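# Sort nine boxed blocks into cups, three each

## Task

Slide the self-closing box lid open (it opens in the direction away from the cups and creeps shut on its own), remove all nine blocks from the box and place exactly three in each cup. Do not open the lid more than four times in total; pushing it further while it is still open, before it has fully closed, does not count as another opening.

## Robot and tools

Robot: two arms facing each other across a table. left_arm has its base on the +y side of the scene, right_arm on the -y side; these names do not match left and right in the pictures. left_arm carries a five-finger left hand, right_arm a five-finger right hand. In the scene frame z = 0 is the table top and +z is up.

Hand point: a point 0.05 m in front of the palm and 0.15 m out from the wrist flange. Its +z runs along the straight fingers, +y points out of the palm, +x runs across the palm away from the thumb on the right hand and toward the thumb on the left hand. Straight fingertips reach about 0.06-0.07 m past the point. A bracket on the little-finger side of the wrist can strike things, and the wrist may hang below the hand point, so it can touch the table first.

Row layout (shared by execute_actions and move): one flat list of 28 numbers covering both arms, even if only one arm moves. Order: left_arm dx, dy, dz, rx, ry, rz; left hand little, ring, middle, index, thumb_bend, thumb_turn, force_limit, speed; then the same fourteen for right_arm. All values lie in -1 to 1.

Pose numbers are offsets, not poses. They count from the arm's Hand target as it stood when the action or move began, along that arm's own base axes; rotation is about the Hand target position. 1.0 stands for 0.6 m of travel or 180 degrees; rx, ry, rz form one rotation vector. Every row of an action is measured from that same start, not from the previous row, and a new call starts from the updated Hand target, so sending the same offset twice moves twice as far. Six zeros re-request the current Hand target. Orientation commands are clipped to within 32 degrees of the measured orientation at each step.

Hand numbers: fingers and thumb_bend, +1 straight, -1 curled. thumb_turn +1 beside the palm, -1 opposite the fingers (needed to grasp things about 0.035-0.065 m thick). force_limit maps -1..+1 linearly onto roughly 0..10 N at the fingertip (0..15 N for the two thumb motors). speed rises from near zero at -1 to full at +0.48 and stays full up to +1; use about -0.94 or lower for a gentle grip. There is no 'no change' value: to leave a hand alone, repeat the last eight hand numbers actually sent to it; if none were sent yet, use its hand_measured, hand_force_limit and hand_speed. A motor only starts when its target changes by at least 0.002.

Tools:
execute_actions(actions, cameras): actions is a list of actions; each action is up to 15 rows, each row one 1/30 s step, and the final row is held for the remaining steps. An empty list returns the state plus images from all cameras.
move(target, speed, blend, stop_force, zero, blocking, cameras): target is one 28-number row or up to 15 rows, each offset from the Hand targets at the move's start (not from the previous target). speed is m/s per arm path, 0.002-3.6, default 0.25 (turns limited to twice that in rad/s); one value or one per target. blend in metres rounds corners in a list; 0 stops at each. stop_force, 3-120 N, ends an arm's path when its wrist sensor feels that much push against the motion; not usable with blocking=false and unreliable if the hand rotates. zero (default true) re-zeros before the move. Paths do not avoid obstacles or the other arm; avoid paths passing near an arm's own base.
wait(seconds 0-10), stop() to brake a running move, zoom_image(camera, region [x0,y0,x1,y1] pixels, at most 504 each way), show_instructions(), zero_wrist_force(arm), finished_scene(scene: the current scene's number) to end the scene once the goal holds without the robot.
Cameras: cam_high, cam_low (672x504), cam_left_wrist, cam_right_wrist (616x616 fisheye).

Results: each arm's end_effector_position (m), end_effector_quat_wxyz and velocities in its own base frame; Hand target (the basis for the next offsets; the hand often settles a little short of it); joint positions and torques; Wrist force/torque along the end-effector axes; hand_measured, hand_stopped_by (moving, target, force, stalled, fault) and hand_load_n, each six values in motor order. A grip that has slipped shows as hand_load_n dropping near 0. The move: line reports done, off_target, moving, held or fault, plus limits such as paced or held. done does not prove nothing was touched.

Avoid: letting blocks fall or be flung, anything leaving the table, the two arms or hands touching (the clearance check is not guaranteed), pushing stiffly past firm contact (a net force near 150 N or joint torque over its limit freezes the arm 10 s), heavy loads on fingers, and long stretched or pushing poses that heat motors. Count lid openings and keep the lid open while working rather than letting it close.

Each tool is called after "Call:" as a command line: name --argument value for each argument, lists and objects as JSON in quotes; but a table of rows of numbers goes row by row, as --pt "numbers of a row", without its own name.

Reference images:

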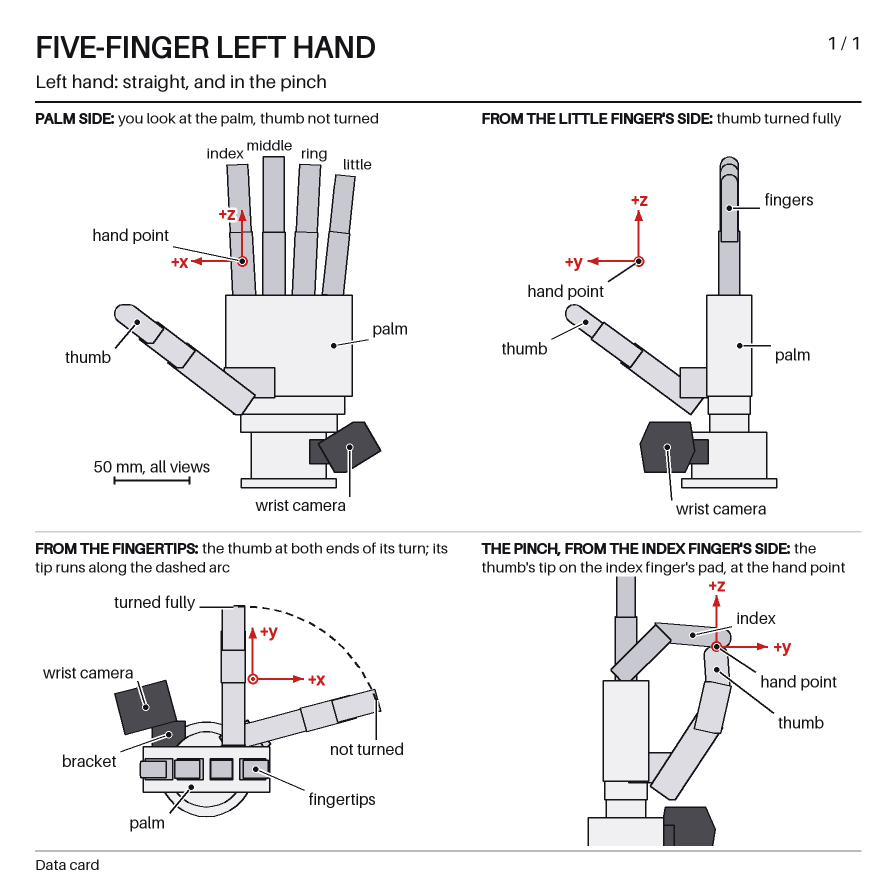

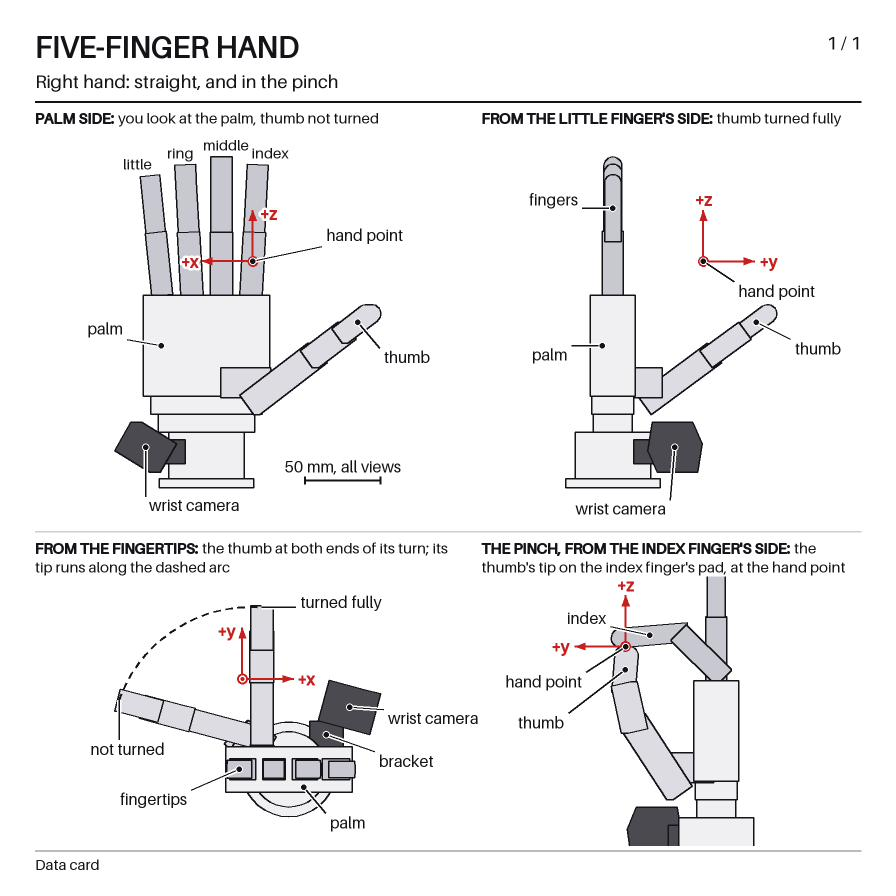

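## Session

Call:
execute_actions --actions '[]'

Scene clock: 0.00 s.
left_arm: end_effector_position=(+0.2628, +0.1197, +0.4698) hand_measured=(+1.000, +1.000, +1.000, +1.000, +1.000, +1.000) hand_load_n=(+0.0, +0.0, +0.0, -0.5, +0.0, +0.0) hand_stopped_by=(target, target, target, target, target, target) hand_force_limit=0.00 hand_speed=-0.80 end_effector_quat_wxyz=(+0.015, +0.907, +0.420, -0.026) | right_arm: end_effector_position=(+0.2730, -0.1280, +0.4728) hand_measured=(+1.000, +1.000, +1.000, +1.000, +1.000, +1.000) hand_load_n=(+0.0, +0.0, +0.0, +0.0, +0.0, +0.0) hand_stopped_by=(target, target, target, target, target, target) hand_force_limit=0.00 hand_speed=-0.80 end_effector_quat_wxyz=(+0.008, +0.420, +0.908, +0.011)
Joint positions: left_arm=[4.318 -1.441 -1.359 1.171 -1.584 1.88] | right_arm=[-1.195 -1.705 1.348 1.932 1.544 -1.899]
Joint velocities: within noise
Joint torques (N m): no reading
Wrist force (N): no reading
Wrist torque (N m): no reading
Wrist force, peak (N): no reading
Hand target: left_arm +0.2628, +0.1197, +0.4698; +0.015, +0.907, +0.420, -0.026 | right_arm +0.2730, -0.1280, +0.4728; +0.008, +0.420, +0.908, +0.011

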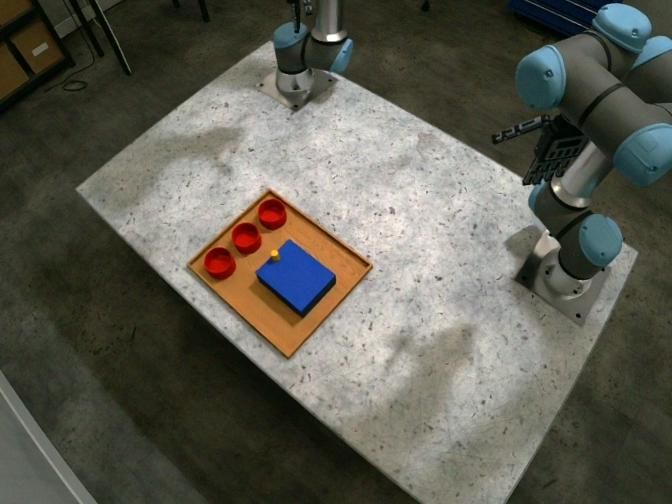

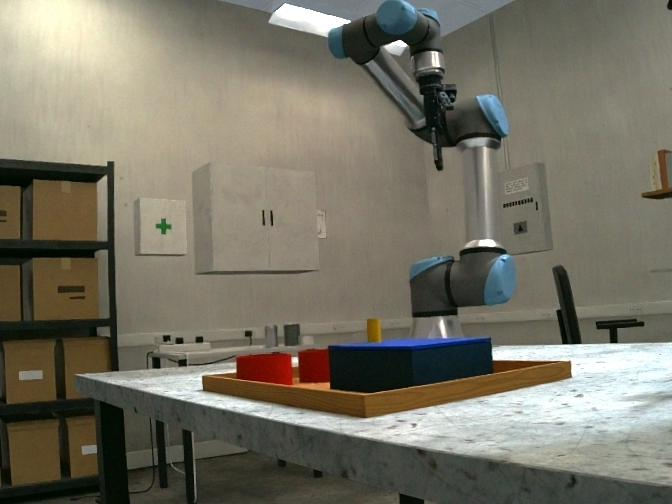

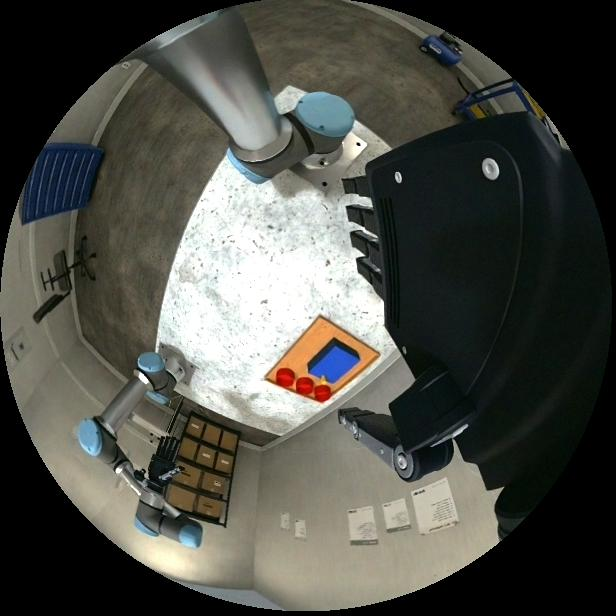

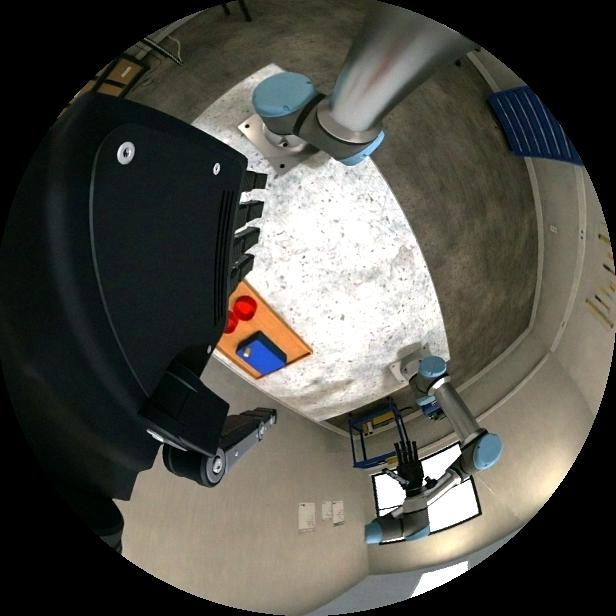

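Call:
zoom_image --camera "cam_high" --region '[170, 170, 390, 370]'

Call:
zoom_image --camera "cam_low" --region '[180, 290, 600, 440]'

Call:
zoom_image --camera "cam_left_wrist" --region '[250, 300, 400, 430]'

Call:
zoom_image --camera "cam_right_wrist" --region '[200, 270, 330, 390]'

Scaled by 2.291 from the camera's 672x504 image, which has a finer 960x720 frame.

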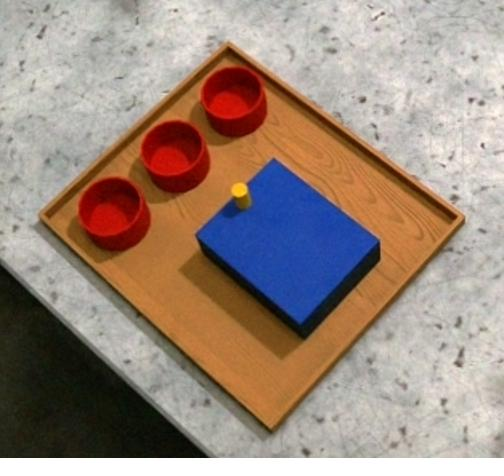

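Scaled by 1.200 from the camera's 672x504 image, which has a finer 960x720 frame.

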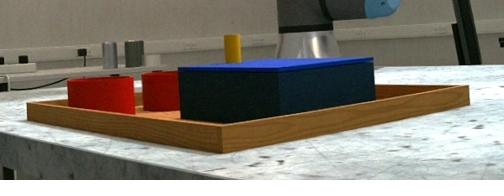

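Scaled by 3.360 from the camera's 616x616 image, which has a finer 880x880 frame.

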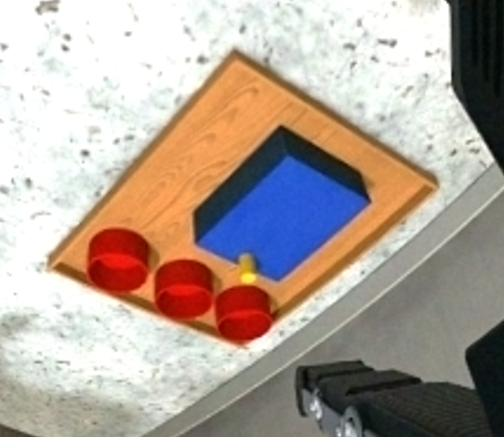

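Scaled by 3.877 from the camera's 616x616 image, which has a finer 880x880 frame.

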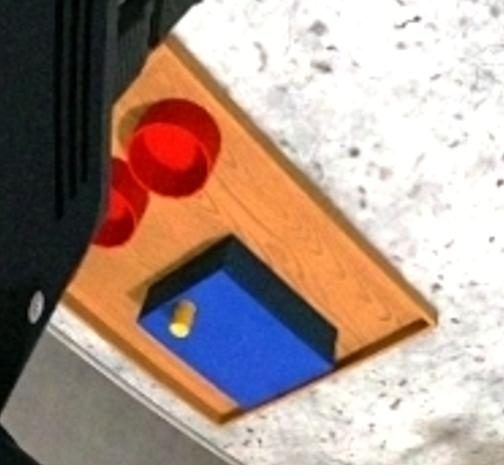

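Call:
move --target '[0.187,0.555,-0.2,0.2958,-0.1331,-0.7319,0.4,0.4,0.4,0.4,1,1,0,-0.3, 0,0,0,0,0,0,1,1,1,1,1,1,0,-0.8]' --speed 0.35 --cameras '["all"]'

Scene clock: 234.17 s.
left_arm: end_effector_position=(+0.3750, +0.4527, +0.3498) hand_measured=(+0.400, +0.400, +0.400, +0.400, +1.000, +1.000) hand_load_n=(+0.0, +0.0, +0.0, +0.0, +0.0, +0.0) hand_stopped_by=(target, target, target, target, target, target) hand_force_limit=0.00 hand_speed=-0.30 end_effector_quat_wxyz=(-0.271, +0.654, -0.653, +0.270) | right_arm: end_effector_position=(+0.2730, -0.1280, +0.4728) hand_measured=(+1.000, +1.000, +1.000, +1.000, +1.000, +1.000) hand_load_n=(+0.0, +0.0, +0.0, +0.0, +0.0, +0.0) hand_stopped_by=(target, target, target, target, target, target) hand_force_limit=0.00 hand_speed=-0.80 end_effector_quat_wxyz=(+0.008, +0.420, +0.908, +0.011)
Joint positions: left_arm=[4.5 -2.158 -0.794 1.591 -0.809 4.413] | right_arm=[-1.195 -1.705 1.348 1.932 1.544 -1.899]
Joint torques (N m): left_arm=[-9.38 34.83 29.26 -4.96 3.31 1.78] | right_arm=[-2.37 -11.34 -17.32 2.44 -0.44 0.06]
Wrist force (N): left_arm=[-0.5 1.8 -0.2] | right_arm=[0.0 0.1 -0.1]
Wrist torque (N m): left_arm=[0.17 0.03 -0.12] | right_arm=[0.02 0.00 0.01]
Wrist force, peak (N): left_arm=[-0.4 2.0 -0.1] | right_arm=[0.0 0.5 0.4]
Hand target: left_arm +0.3750, +0.4527, +0.3498; -0.270, +0.654, -0.653, +0.270 | right_arm +0.2730, -0.1280, +0.4728; +0.008, +0.420, +0.908, +0.011
Off the commanded pose: left_arm 0.000 m, 0 deg | right_arm 0.000 m, 0 deg.
move: done
camera_calibration:
cam_left_wrist: T_world_to_cam=[[0.655334, -0.240162, 0.716142, -0.389566], [-0.513864, -0.836645, 0.189658, 0.508118], [0.553608, -0.492289, -0.671692, 0.36674], [0, 0, 0, 1]] pos_world=[0.313369, 0.512097, 0.428952]

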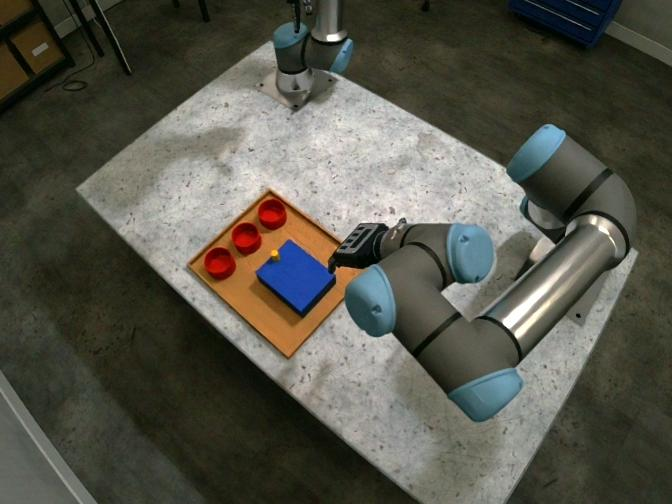

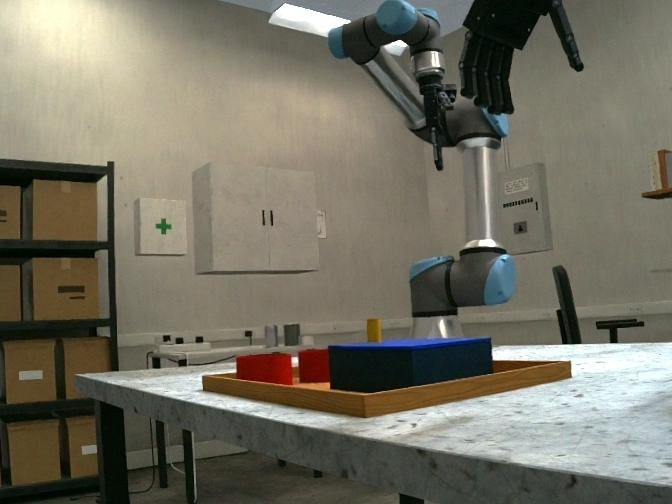

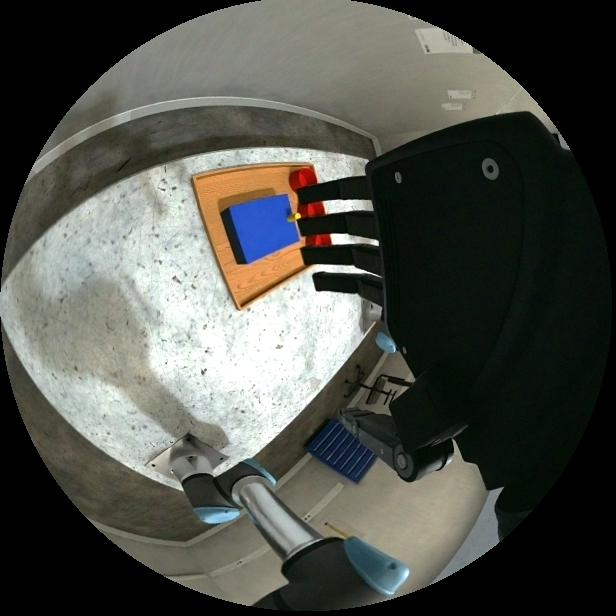

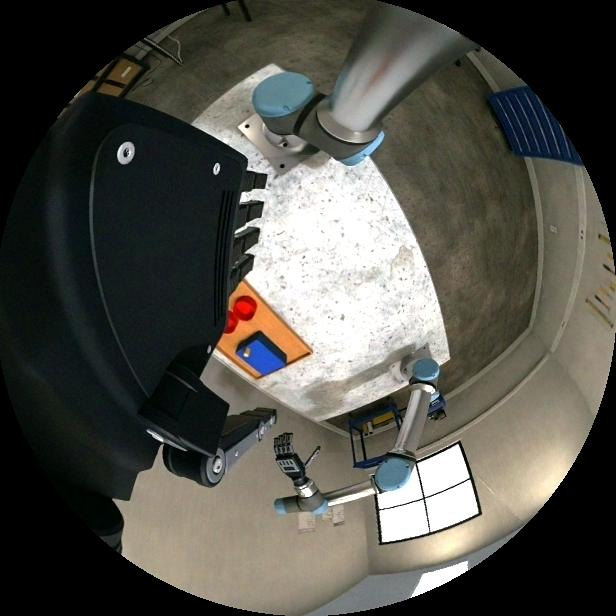

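Call:
zoom_image --camera "cam_left_wrist" --region '[180, 140, 380, 320]'

Scaled by 2.520 from the camera's 616x616 image, which has a finer 880x880 frame.

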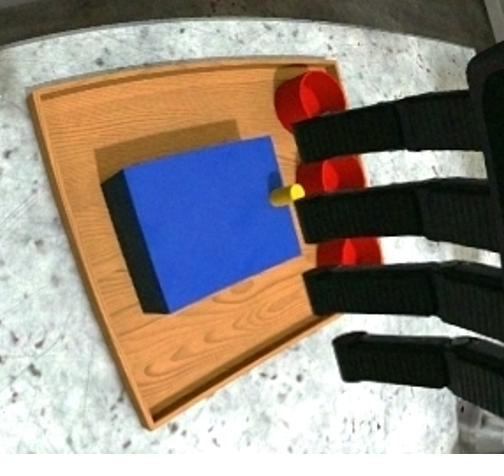

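Call:
move --target '[0.4367,0.0388,-0.3167,0,0,0,0.4,0.4,0.4,0.4,1,1,0,-0.3, 0,0,0,0,0,0,1,1,1,1,1,1,0,-0.8]' --speed 0.3 --cameras '["all"]'

Call:
zoom_image --camera "cam_left_wrist" --region '[200, 160, 400, 340]'

Call:
zoom_image --camera "cam_high" --region '[180, 170, 400, 350]'

Call:
zoom_image --camera "cam_low" --region '[200, 230, 540, 430]'

Scene clock: 290.33 s.
left_arm: end_effector_position=(+0.6362, +0.4751, +0.1594) hand_measured=(+0.400, +0.400, +0.400, +0.400, +1.000, +1.000) hand_load_n=(+0.0, +0.0, +0.0, +0.0, +0.0, +0.0) hand_stopped_by=(target, target, target, target, target, target) hand_force_limit=0.00 hand_speed=-0.30 end_effector_quat_wxyz=(-0.292, +0.653, -0.645, +0.270) | right_arm: end_effector_position=(+0.2730, -0.1280, +0.4728) hand_measured=(+1.000, +1.000, +1.000, +1.000, +1.000, +1.000) hand_load_n=(+0.0, +0.0, +0.0, +0.0, +0.0, +0.0) hand_stopped_by=(target, target, target, target, target, target) hand_force_limit=0.00 hand_speed=-0.80 end_effector_quat_wxyz=(+0.008, +0.420, +0.908, +0.011)
Joint positions: left_arm=[4.122 -2.793 -0.035 1.824 -0.943 3.921] | right_arm=[-1.195 -1.705 1.348 1.932 1.544 -1.899]
Joint torques (N m): left_arm=[-8.5 50.91 29.27 -4.06 -0.72 -1.58] | right_arm=[-2.06 -11.6 -18.37 2.52 -0.49 0.11]
Wrist force (N): left_arm=[-0.5 1.8 -0.2] | right_arm=[0.4 0.2 0.0]
Wrist torque (N m): left_arm=[0.17 0.01 0.13] | right_arm=[0.03 -0.06 0.02]
Wrist force, peak (N): left_arm=[-0.5 1.9 -1.3] | right_arm=[0.1 0.4 0.3]
Hand target: left_arm +0.6370, +0.4760, +0.1597; -0.270, +0.654, -0.653, +0.270 | right_arm +0.2730, -0.1280, +0.4728; +0.008, +0.420, +0.908, +0.011
Off the commanded pose: left_arm 0.001 m, 3 deg | right_arm 0.000 m, 0 deg.
elbow stopped short (left arm): the move would have taken joint 3 (elbow) straighter than the controller allows.
move: off_target (left_arm)
camera_calibration:
cam_left_wrist: T_world_to_cam=[[0.636027, -0.245321, 0.731633, -0.406702], [-0.50261, -0.851127, 0.151544, 0.703078], [0.585536, -0.464112, -0.664641, 0.0704779], [0, 0, 0, 1]] pos_world=[0.57078, 0.531346, 0.237852]

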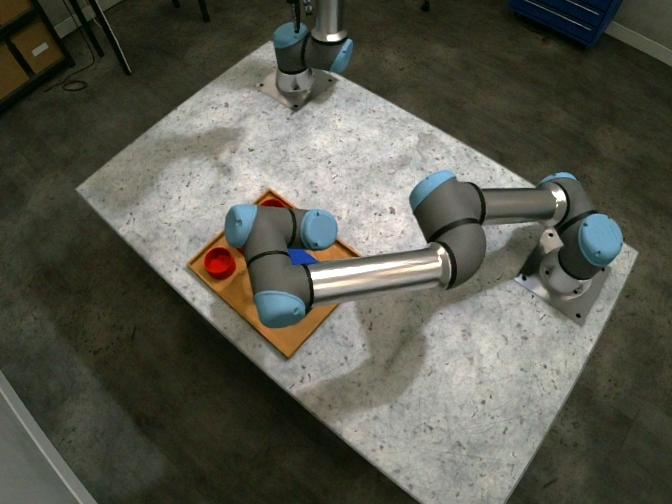

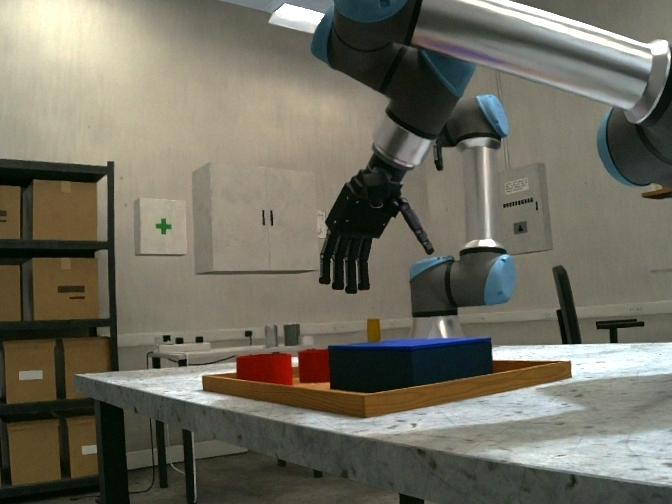

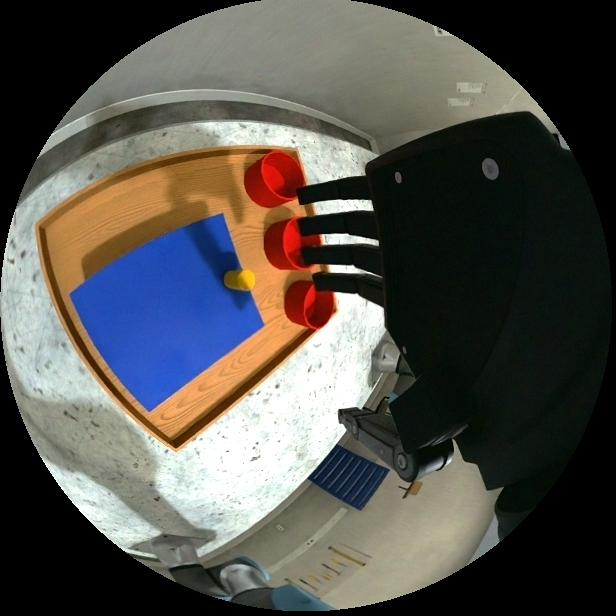

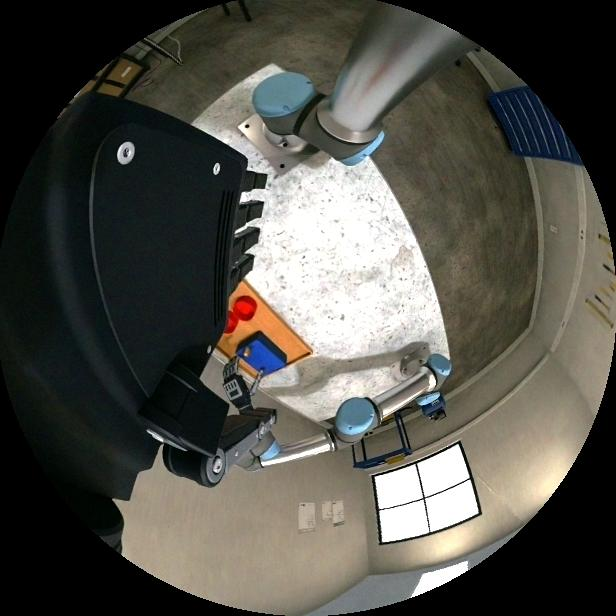

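Scaled by 2.520 from the camera's 616x616 image, which has a finer 880x880 frame.

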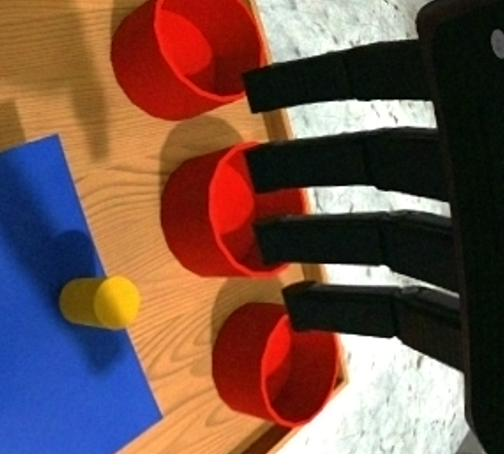

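Scaled by 2.291 from the camera's 672x504 image, which has a finer 960x720 frame.

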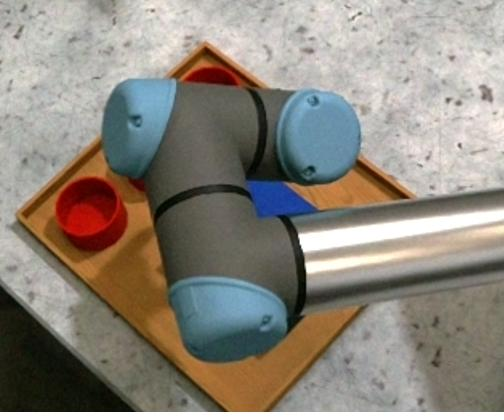

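Scaled by 1.482 from the camera's 672x504 image, which has a finer 960x720 frame.

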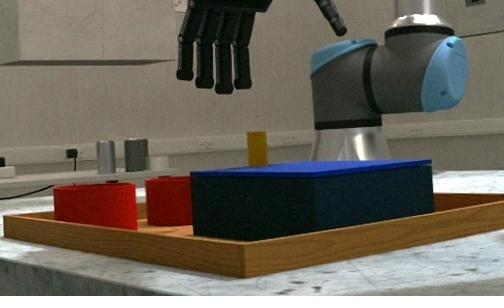

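Call:
move --target '[0.0,0.005,-0.0745,0,0,0,0.4,0.4,0.4,0.4,1,1,0,-0.3, 0,0,0,0,0,0,1,1,1,1,1,1,0,-0.8]' --speed 0.12 --cameras '["cam_low","cam_left_wrist"]'

Call:
zoom_image --camera "cam_low" --region '[200, 230, 540, 430]'

Call:
zoom_image --camera "cam_left_wrist" --region '[180, 160, 400, 380]'

Scene clock: 336.90 s.
left_arm: end_effector_position=(+0.6365, +0.4784, +0.1151) hand_measured=(+0.400, +0.400, +0.400, +0.400, +1.000, +1.000) hand_load_n=(+0.0, +0.0, +0.0, +0.0, +0.0, +0.0) hand_stopped_by=(target, target, target, target, target, target) hand_force_limit=0.00 hand_speed=-0.30 end_effector_quat_wxyz=(-0.275, +0.654, -0.651, +0.270) | right_arm: end_effector_position=(+0.2730, -0.1280, +0.4728) hand_measured=(+1.000, +1.000, +1.000, +1.000, +1.000, +1.000) hand_load_n=(+0.0, +0.0, +0.0, +0.0, +0.0, +0.0) hand_stopped_by=(target, target, target, target, target, target) hand_force_limit=0.00 hand_speed=-0.80 end_effector_quat_wxyz=(+0.008, +0.420, +0.908, +0.011)
Joint positions: left_arm=[4.122 -2.851 -0.035 1.836 -0.944 3.945] | right_arm=[-1.195 -1.705 1.348 1.932 1.544 -1.899]
Joint torques (N m): left_arm=[7.73 52.06 24.47 1.33 -0.9 1.35] | right_arm=[-1.91 -11.67 -17.64 2.47 -0.63 0.09]
Wrist force (N): left_arm=[-0.5 1.7 -0.1] | right_arm=[0.0 -0.2 -0.1]
Wrist torque (N m): left_arm=[0.13 0.01 -0.09] | right_arm=[-0.02 0.00 -0.01]
Wrist force, peak (N): left_arm=[-0.5 2.3 0.0] | right_arm=[0.5 0.2 -0.1]
Hand target: left_arm +0.6370, +0.4790, +0.1150; -0.270, +0.654, -0.653, +0.270 | right_arm +0.2730, -0.1280, +0.4728; +0.008, +0.420, +0.908, +0.011
Off the commanded pose: left_arm 0.001 m, 1 deg | right_arm 0.000 m, 0 deg.
elbow stopped short (left arm): the move would have taken joint 3 (elbow) straighter than the controller allows.
move: done
camera_calibration:
cam_left_wrist: T_world_to_cam=[[0.651381, -0.241445, 0.71931, -0.383951], [-0.511719, -0.839759, 0.181519, 0.709613], [0.56022, -0.486322, -0.670555, 0.0698832], [0, 0, 0, 1]] pos_world=[0.574071, 0.537187, 0.194232]
Images, in order (width x height): cam_low 672x504, cam_left_wrist 616x616.

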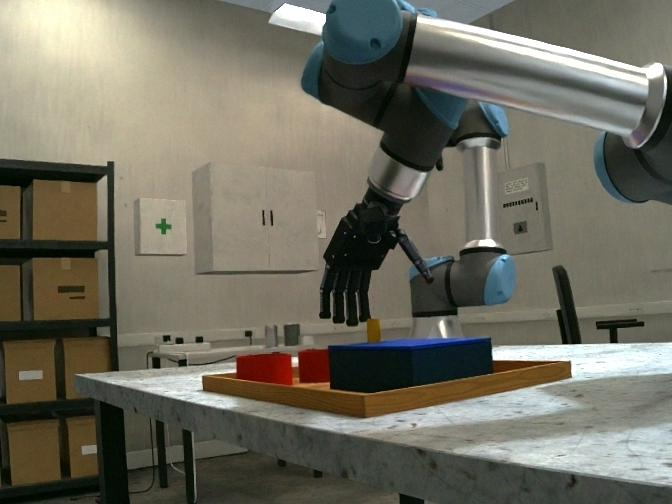

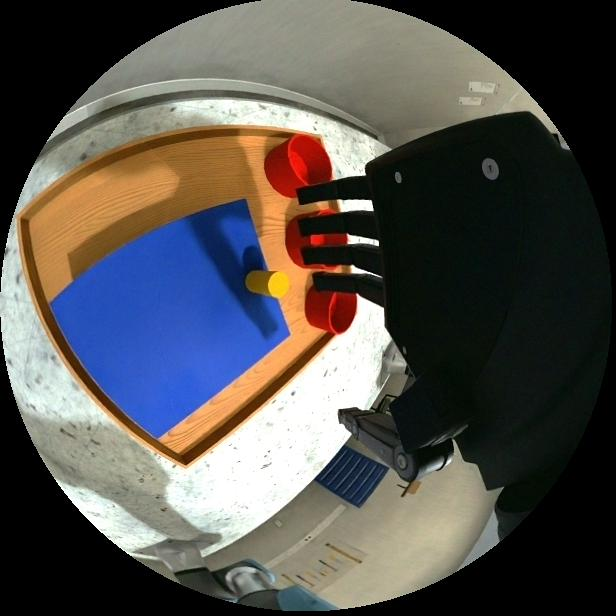

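Scaled by 1.482 from the camera's 672x504 image, which has a finer 960x720 frame.

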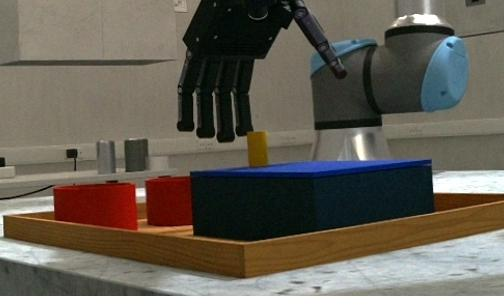

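Scaled by 2.291 from the camera's 616x616 image, which has a finer 880x880 frame.

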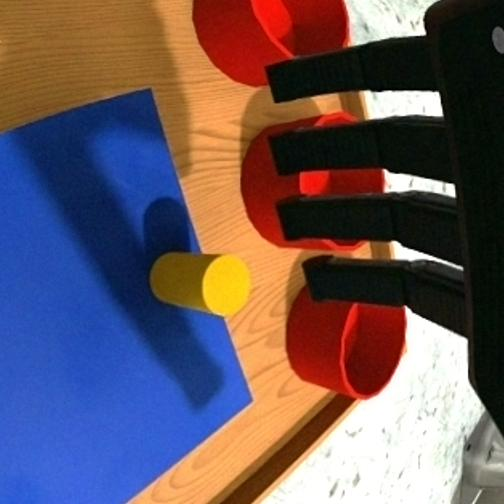

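Call:
move --pt "0.0 0.0 -0.032 0 0 0 0.4 0.4 0.4 0.4 1 1 0 -0.3 0 0 0 0 0 0 1 1 1 1 1 1 0 -0.8" --pt "-0.333 0.0 -0.032 0 0 0 0.4 0.4 0.4 0.4 1 1 0 -0.3 0 0 0 0 0 0 1 1 1 1 1 1 0 -0.8" --speed 0.06 --stop_force 12 --cameras '["all"]'

Scene clock: 360.40 s.
left_arm: end_effector_position=(+0.4708, +0.4790, +0.0958) hand_measured=(+0.400, +0.400, +0.402, +0.400, +1.000, +1.000) hand_load_n=(+0.0, +0.0, +9.0, +0.0, +0.0, +0.0) hand_stopped_by=(target, target, target, target, target, target) hand_force_limit=0.00 hand_speed=-0.30 end_effector_quat_wxyz=(-0.270, +0.654, -0.653, +0.270) | right_arm: end_effector_position=(+0.2730, -0.1280, +0.4728) hand_measured=(+1.000, +1.000, +1.000, +1.000, +1.000, +1.000) hand_load_n=(+0.0, +0.0, +0.0, +0.0, +0.0, +0.5) hand_stopped_by=(target, target, target, target, target, target) hand_force_limit=0.00 hand_speed=-0.80 end_effector_quat_wxyz=(+0.008, +0.420, +0.908, +0.011)
Joint positions: left_arm=[4.349 -2.394 -1.013 2.178 -0.85 4.217] | right_arm=[-1.195 -1.705 1.348 1.932 1.544 -1.899]
Joint torques (N m): left_arm=[-8.28 42.54 28.79 -7.16 -1.45 -0.81] | right_arm=[-1.93 -11.24 -17.83 2.45 -0.75 0.08]
Wrist force (N): left_arm=[-3.9 -2.0 7.4] | right_arm=[0.0 -0.2 -0.2]
Wrist torque (N m): left_arm=[0.09 0.00 -0.10] | right_arm=[-0.02 0.01 -0.01]
Wrist force, peak (N): left_arm=[-11.9 -7.2 21.9] | right_arm=[0.6 0.2 0.0]
Hand target: left_arm +0.4708, +0.4790, +0.0958; -0.270, +0.654, -0.653, +0.270 (not the last commanded pose) | right_arm +0.2730, -0.1280, +0.4728; +0.008, +0.420, +0.908, +0.011
Off the commanded pose: left_arm 0.034 m, 0 deg | right_arm 0.000 m, 0 deg.
move: contact (left_arm); path passed 1 of 2 targets
camera_calibration:
cam_left_wrist: T_world_to_cam=[[0.655528, -0.240133, 0.715974, -0.264214], [-0.514135, -0.83635, 0.190223, 0.627596], [0.553126, -0.492803, -0.671712, 0.156564], [0, 0, 0, 1]] pos_world=[0.409269, 0.538598, 0.174954]

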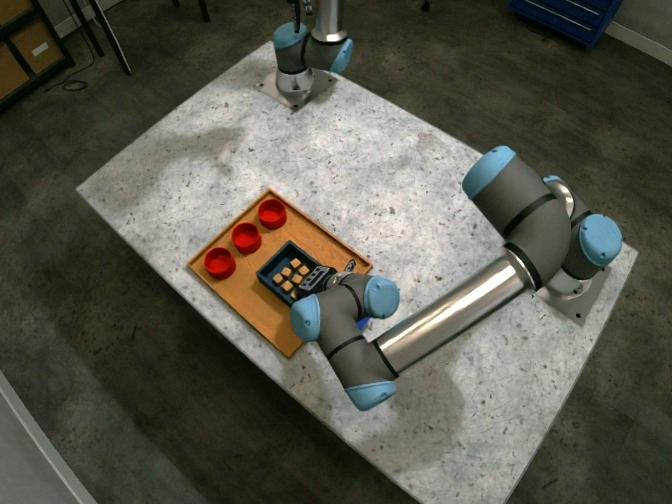

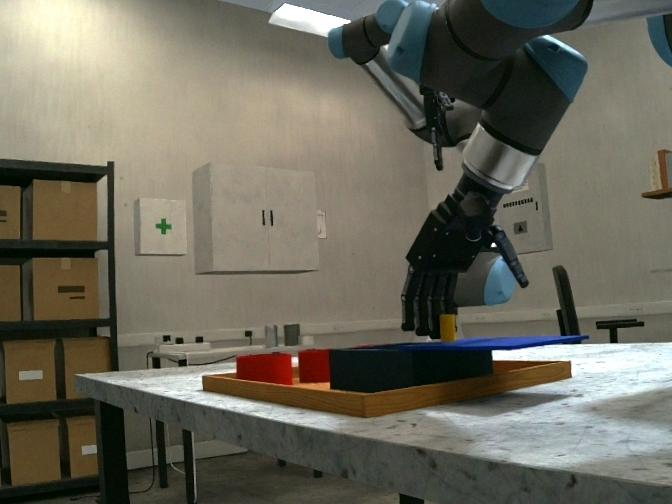

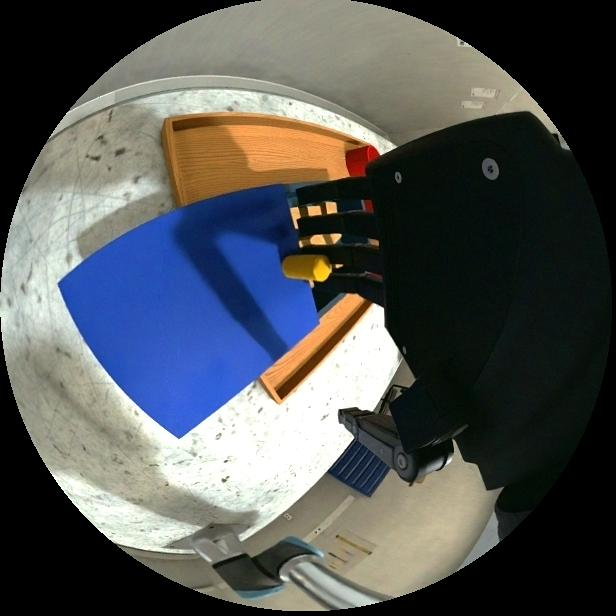

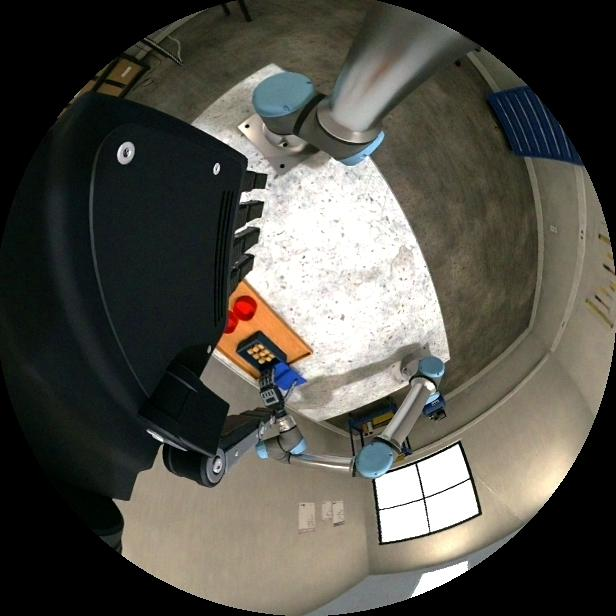

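Call:
zoom_image --camera "cam_high" --region '[190, 180, 390, 350]'

Call:
zoom_image --camera "cam_right_wrist" --region '[210, 310, 320, 420]'

Call:
zoom_image --camera "cam_left_wrist" --region '[250, 140, 420, 310]'

Scaled by 2.520 from the camera's 672x504 image, which has a finer 960x720 frame.

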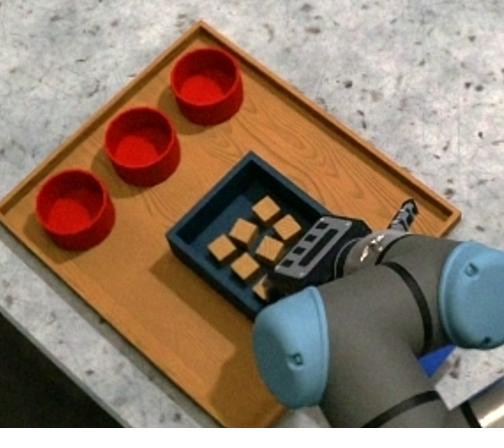

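Scaled by 4.582 from the camera's 616x616 image, which has a finer 880x880 frame.

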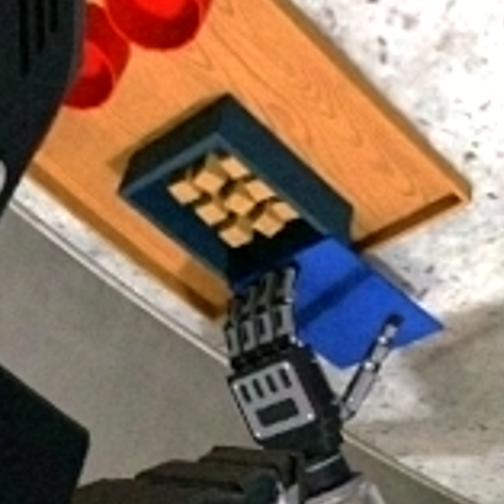

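Scaled by 2.965 from the camera's 616x616 image, which has a finer 880x880 frame.

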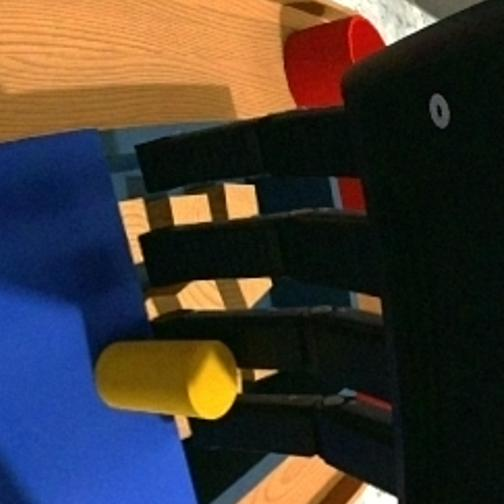

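Call:
move --target '[0.05,0,0,0,0,0,0.4,0.4,0.4,0.4,1,1,0,-0.3, 0.3252,-0.7337,-0.4213,-0.3879,-0.1483,0.7013,-1,-1,0.3,0.3,0.8,-1,0,-0.3]' --speed 0.35 --cameras '["all"]'

Scene clock: 534.47 s.
left_arm: end_effector_position=(+0.5008, +0.4790, +0.0958) hand_measured=(+0.400, +0.400, +0.400, +0.400, +1.000, +1.000) hand_load_n=(+0.0, +0.0, +1.5, +0.0, +0.0, +0.0) hand_stopped_by=(target, target, target, target, target, target) hand_force_limit=0.00 hand_speed=-0.30 end_effector_quat_wxyz=(-0.270, +0.654, -0.653, +0.270) | right_arm: end_effector_position=(+0.4681, -0.5681, +0.2200) hand_measured=(-1.000, -1.000, +0.300, +0.300, +0.800, -1.000) hand_load_n=(+0.0, +0.0, +0.0, +0.0, +0.0, +0.0) hand_stopped_by=(target, target, target, target, target, target) hand_force_limit=0.00 hand_speed=-0.30 end_effector_quat_wxyz=(-0.342, +0.633, -0.610, +0.331)
Joint positions: left_arm=[4.303 -2.436 -0.926 2.17 -0.866 4.16] | right_arm=[-1.32 -0.535 0.384 1.405 0.612 -4.333]
Joint torques (N m): left_arm=[-8.36 42.67 30.46 -4.84 -1.29 -1.44] | right_arm=[9.19 -52.11 -26.05 3.84 0.2 -2.37]
Wrist force (N): left_arm=[0.6 1.0 0.5] | right_arm=[0.3 1.7 -1.5]
Wrist torque (N m): left_arm=[0.17 0.02 0.12] | right_arm=[0.00 0.05 0.16]
Wrist force, peak (N): left_arm=[-4.0 -2.0 7.8] | right_arm=[0.0 1.8 -1.6]
Hand target: left_arm +0.5008, +0.4790, +0.0958; -0.270, +0.654, -0.653, +0.270 | right_arm +0.4681, -0.5682, +0.2200; -0.342, +0.633, -0.610, +0.331
Off the commanded pose: left_arm 0.000 m, 0 deg | right_arm 0.000 m, 0 deg.
move: done
camera_calibration:
cam_left_wrist: T_world_to_cam=[[0.655528, -0.240133, 0.715974, -0.28388], [-0.514135, -0.83635, 0.190223, 0.64302], [0.553126, -0.492803, -0.671712, 0.139971], [0, 0, 0, 1]] pos_world=[0.439269, 0.538598, 0.174954]
cam_right_wrist: T_world_to_cam=[[-0.487631, -0.261384, -0.833003, 0.267519], [-0.573995, 0.814912, 0.0803036, 0.713895], [0.657834, 0.517298, -0.547409, 0.218253], [0, 0, 0, 1]] pos_world=[0.396649, -0.624738, 0.28499]

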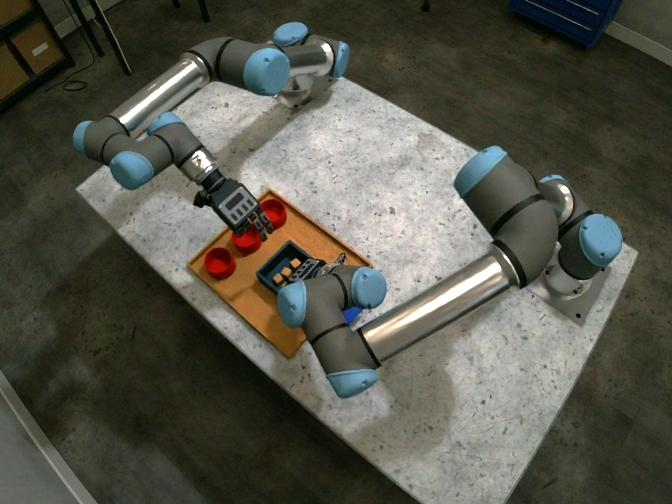

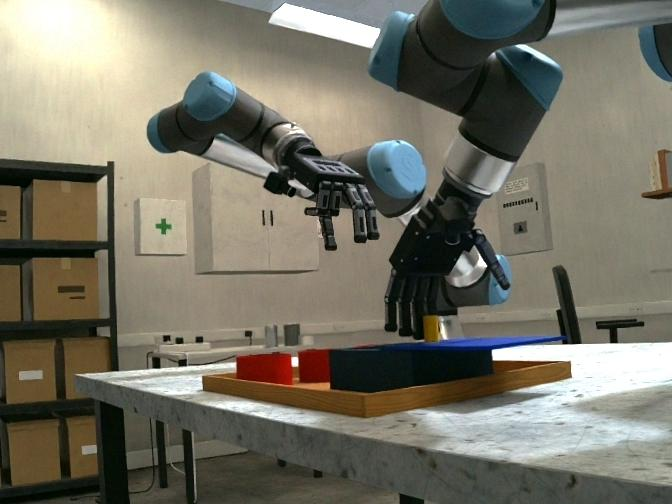

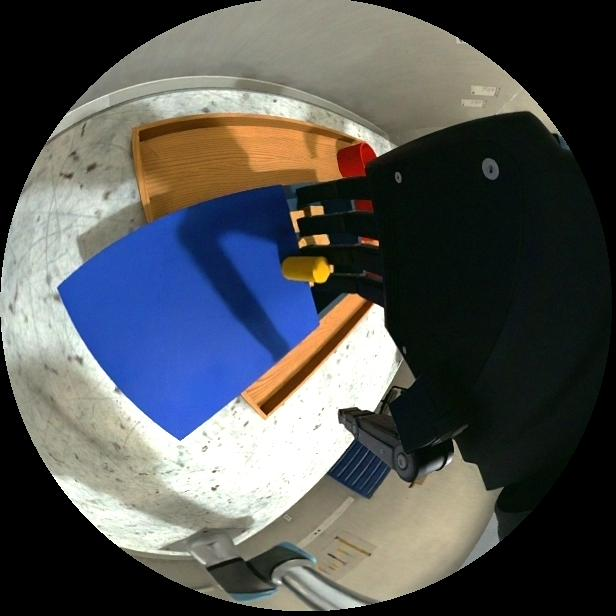

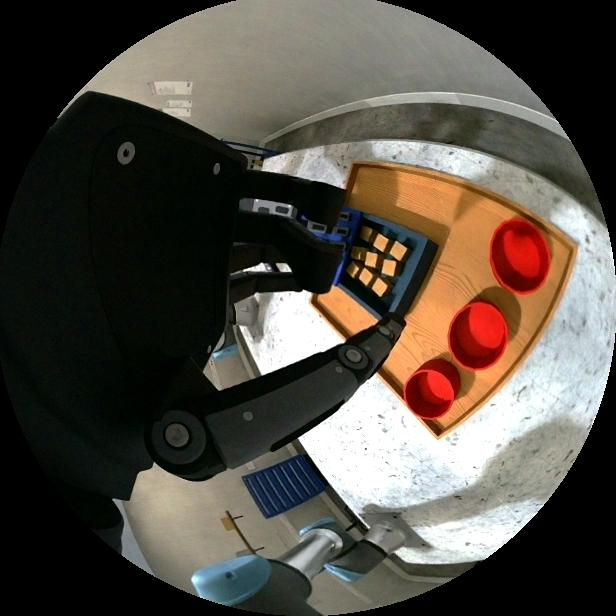

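Call:
zoom_image --camera "cam_right_wrist" --region '[320, 190, 450, 320]'

Call:
zoom_image --camera "cam_high" --region '[240, 220, 340, 310]'

Scaled by 3.877 from the camera's 616x616 image, which has a finer 880x880 frame.

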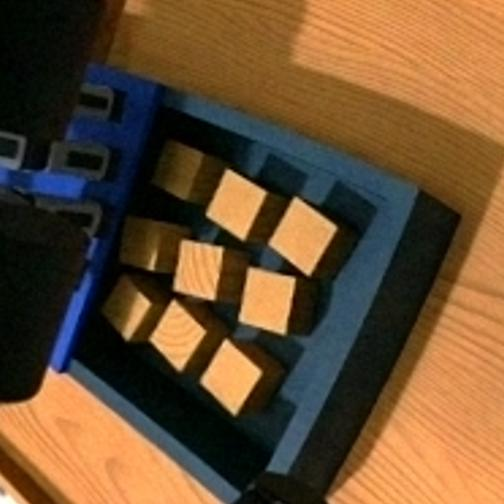

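Scaled by 5.040 from the camera's 672x504 image, which has a finer 960x720 frame.

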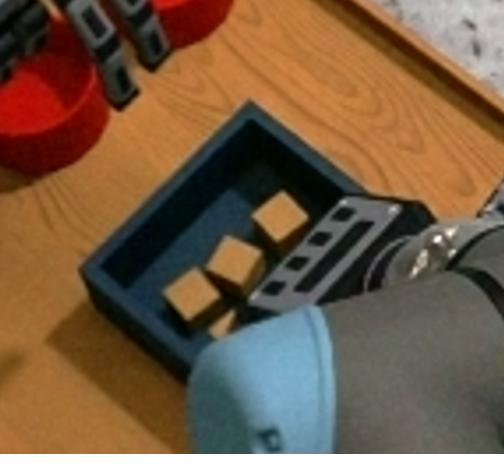

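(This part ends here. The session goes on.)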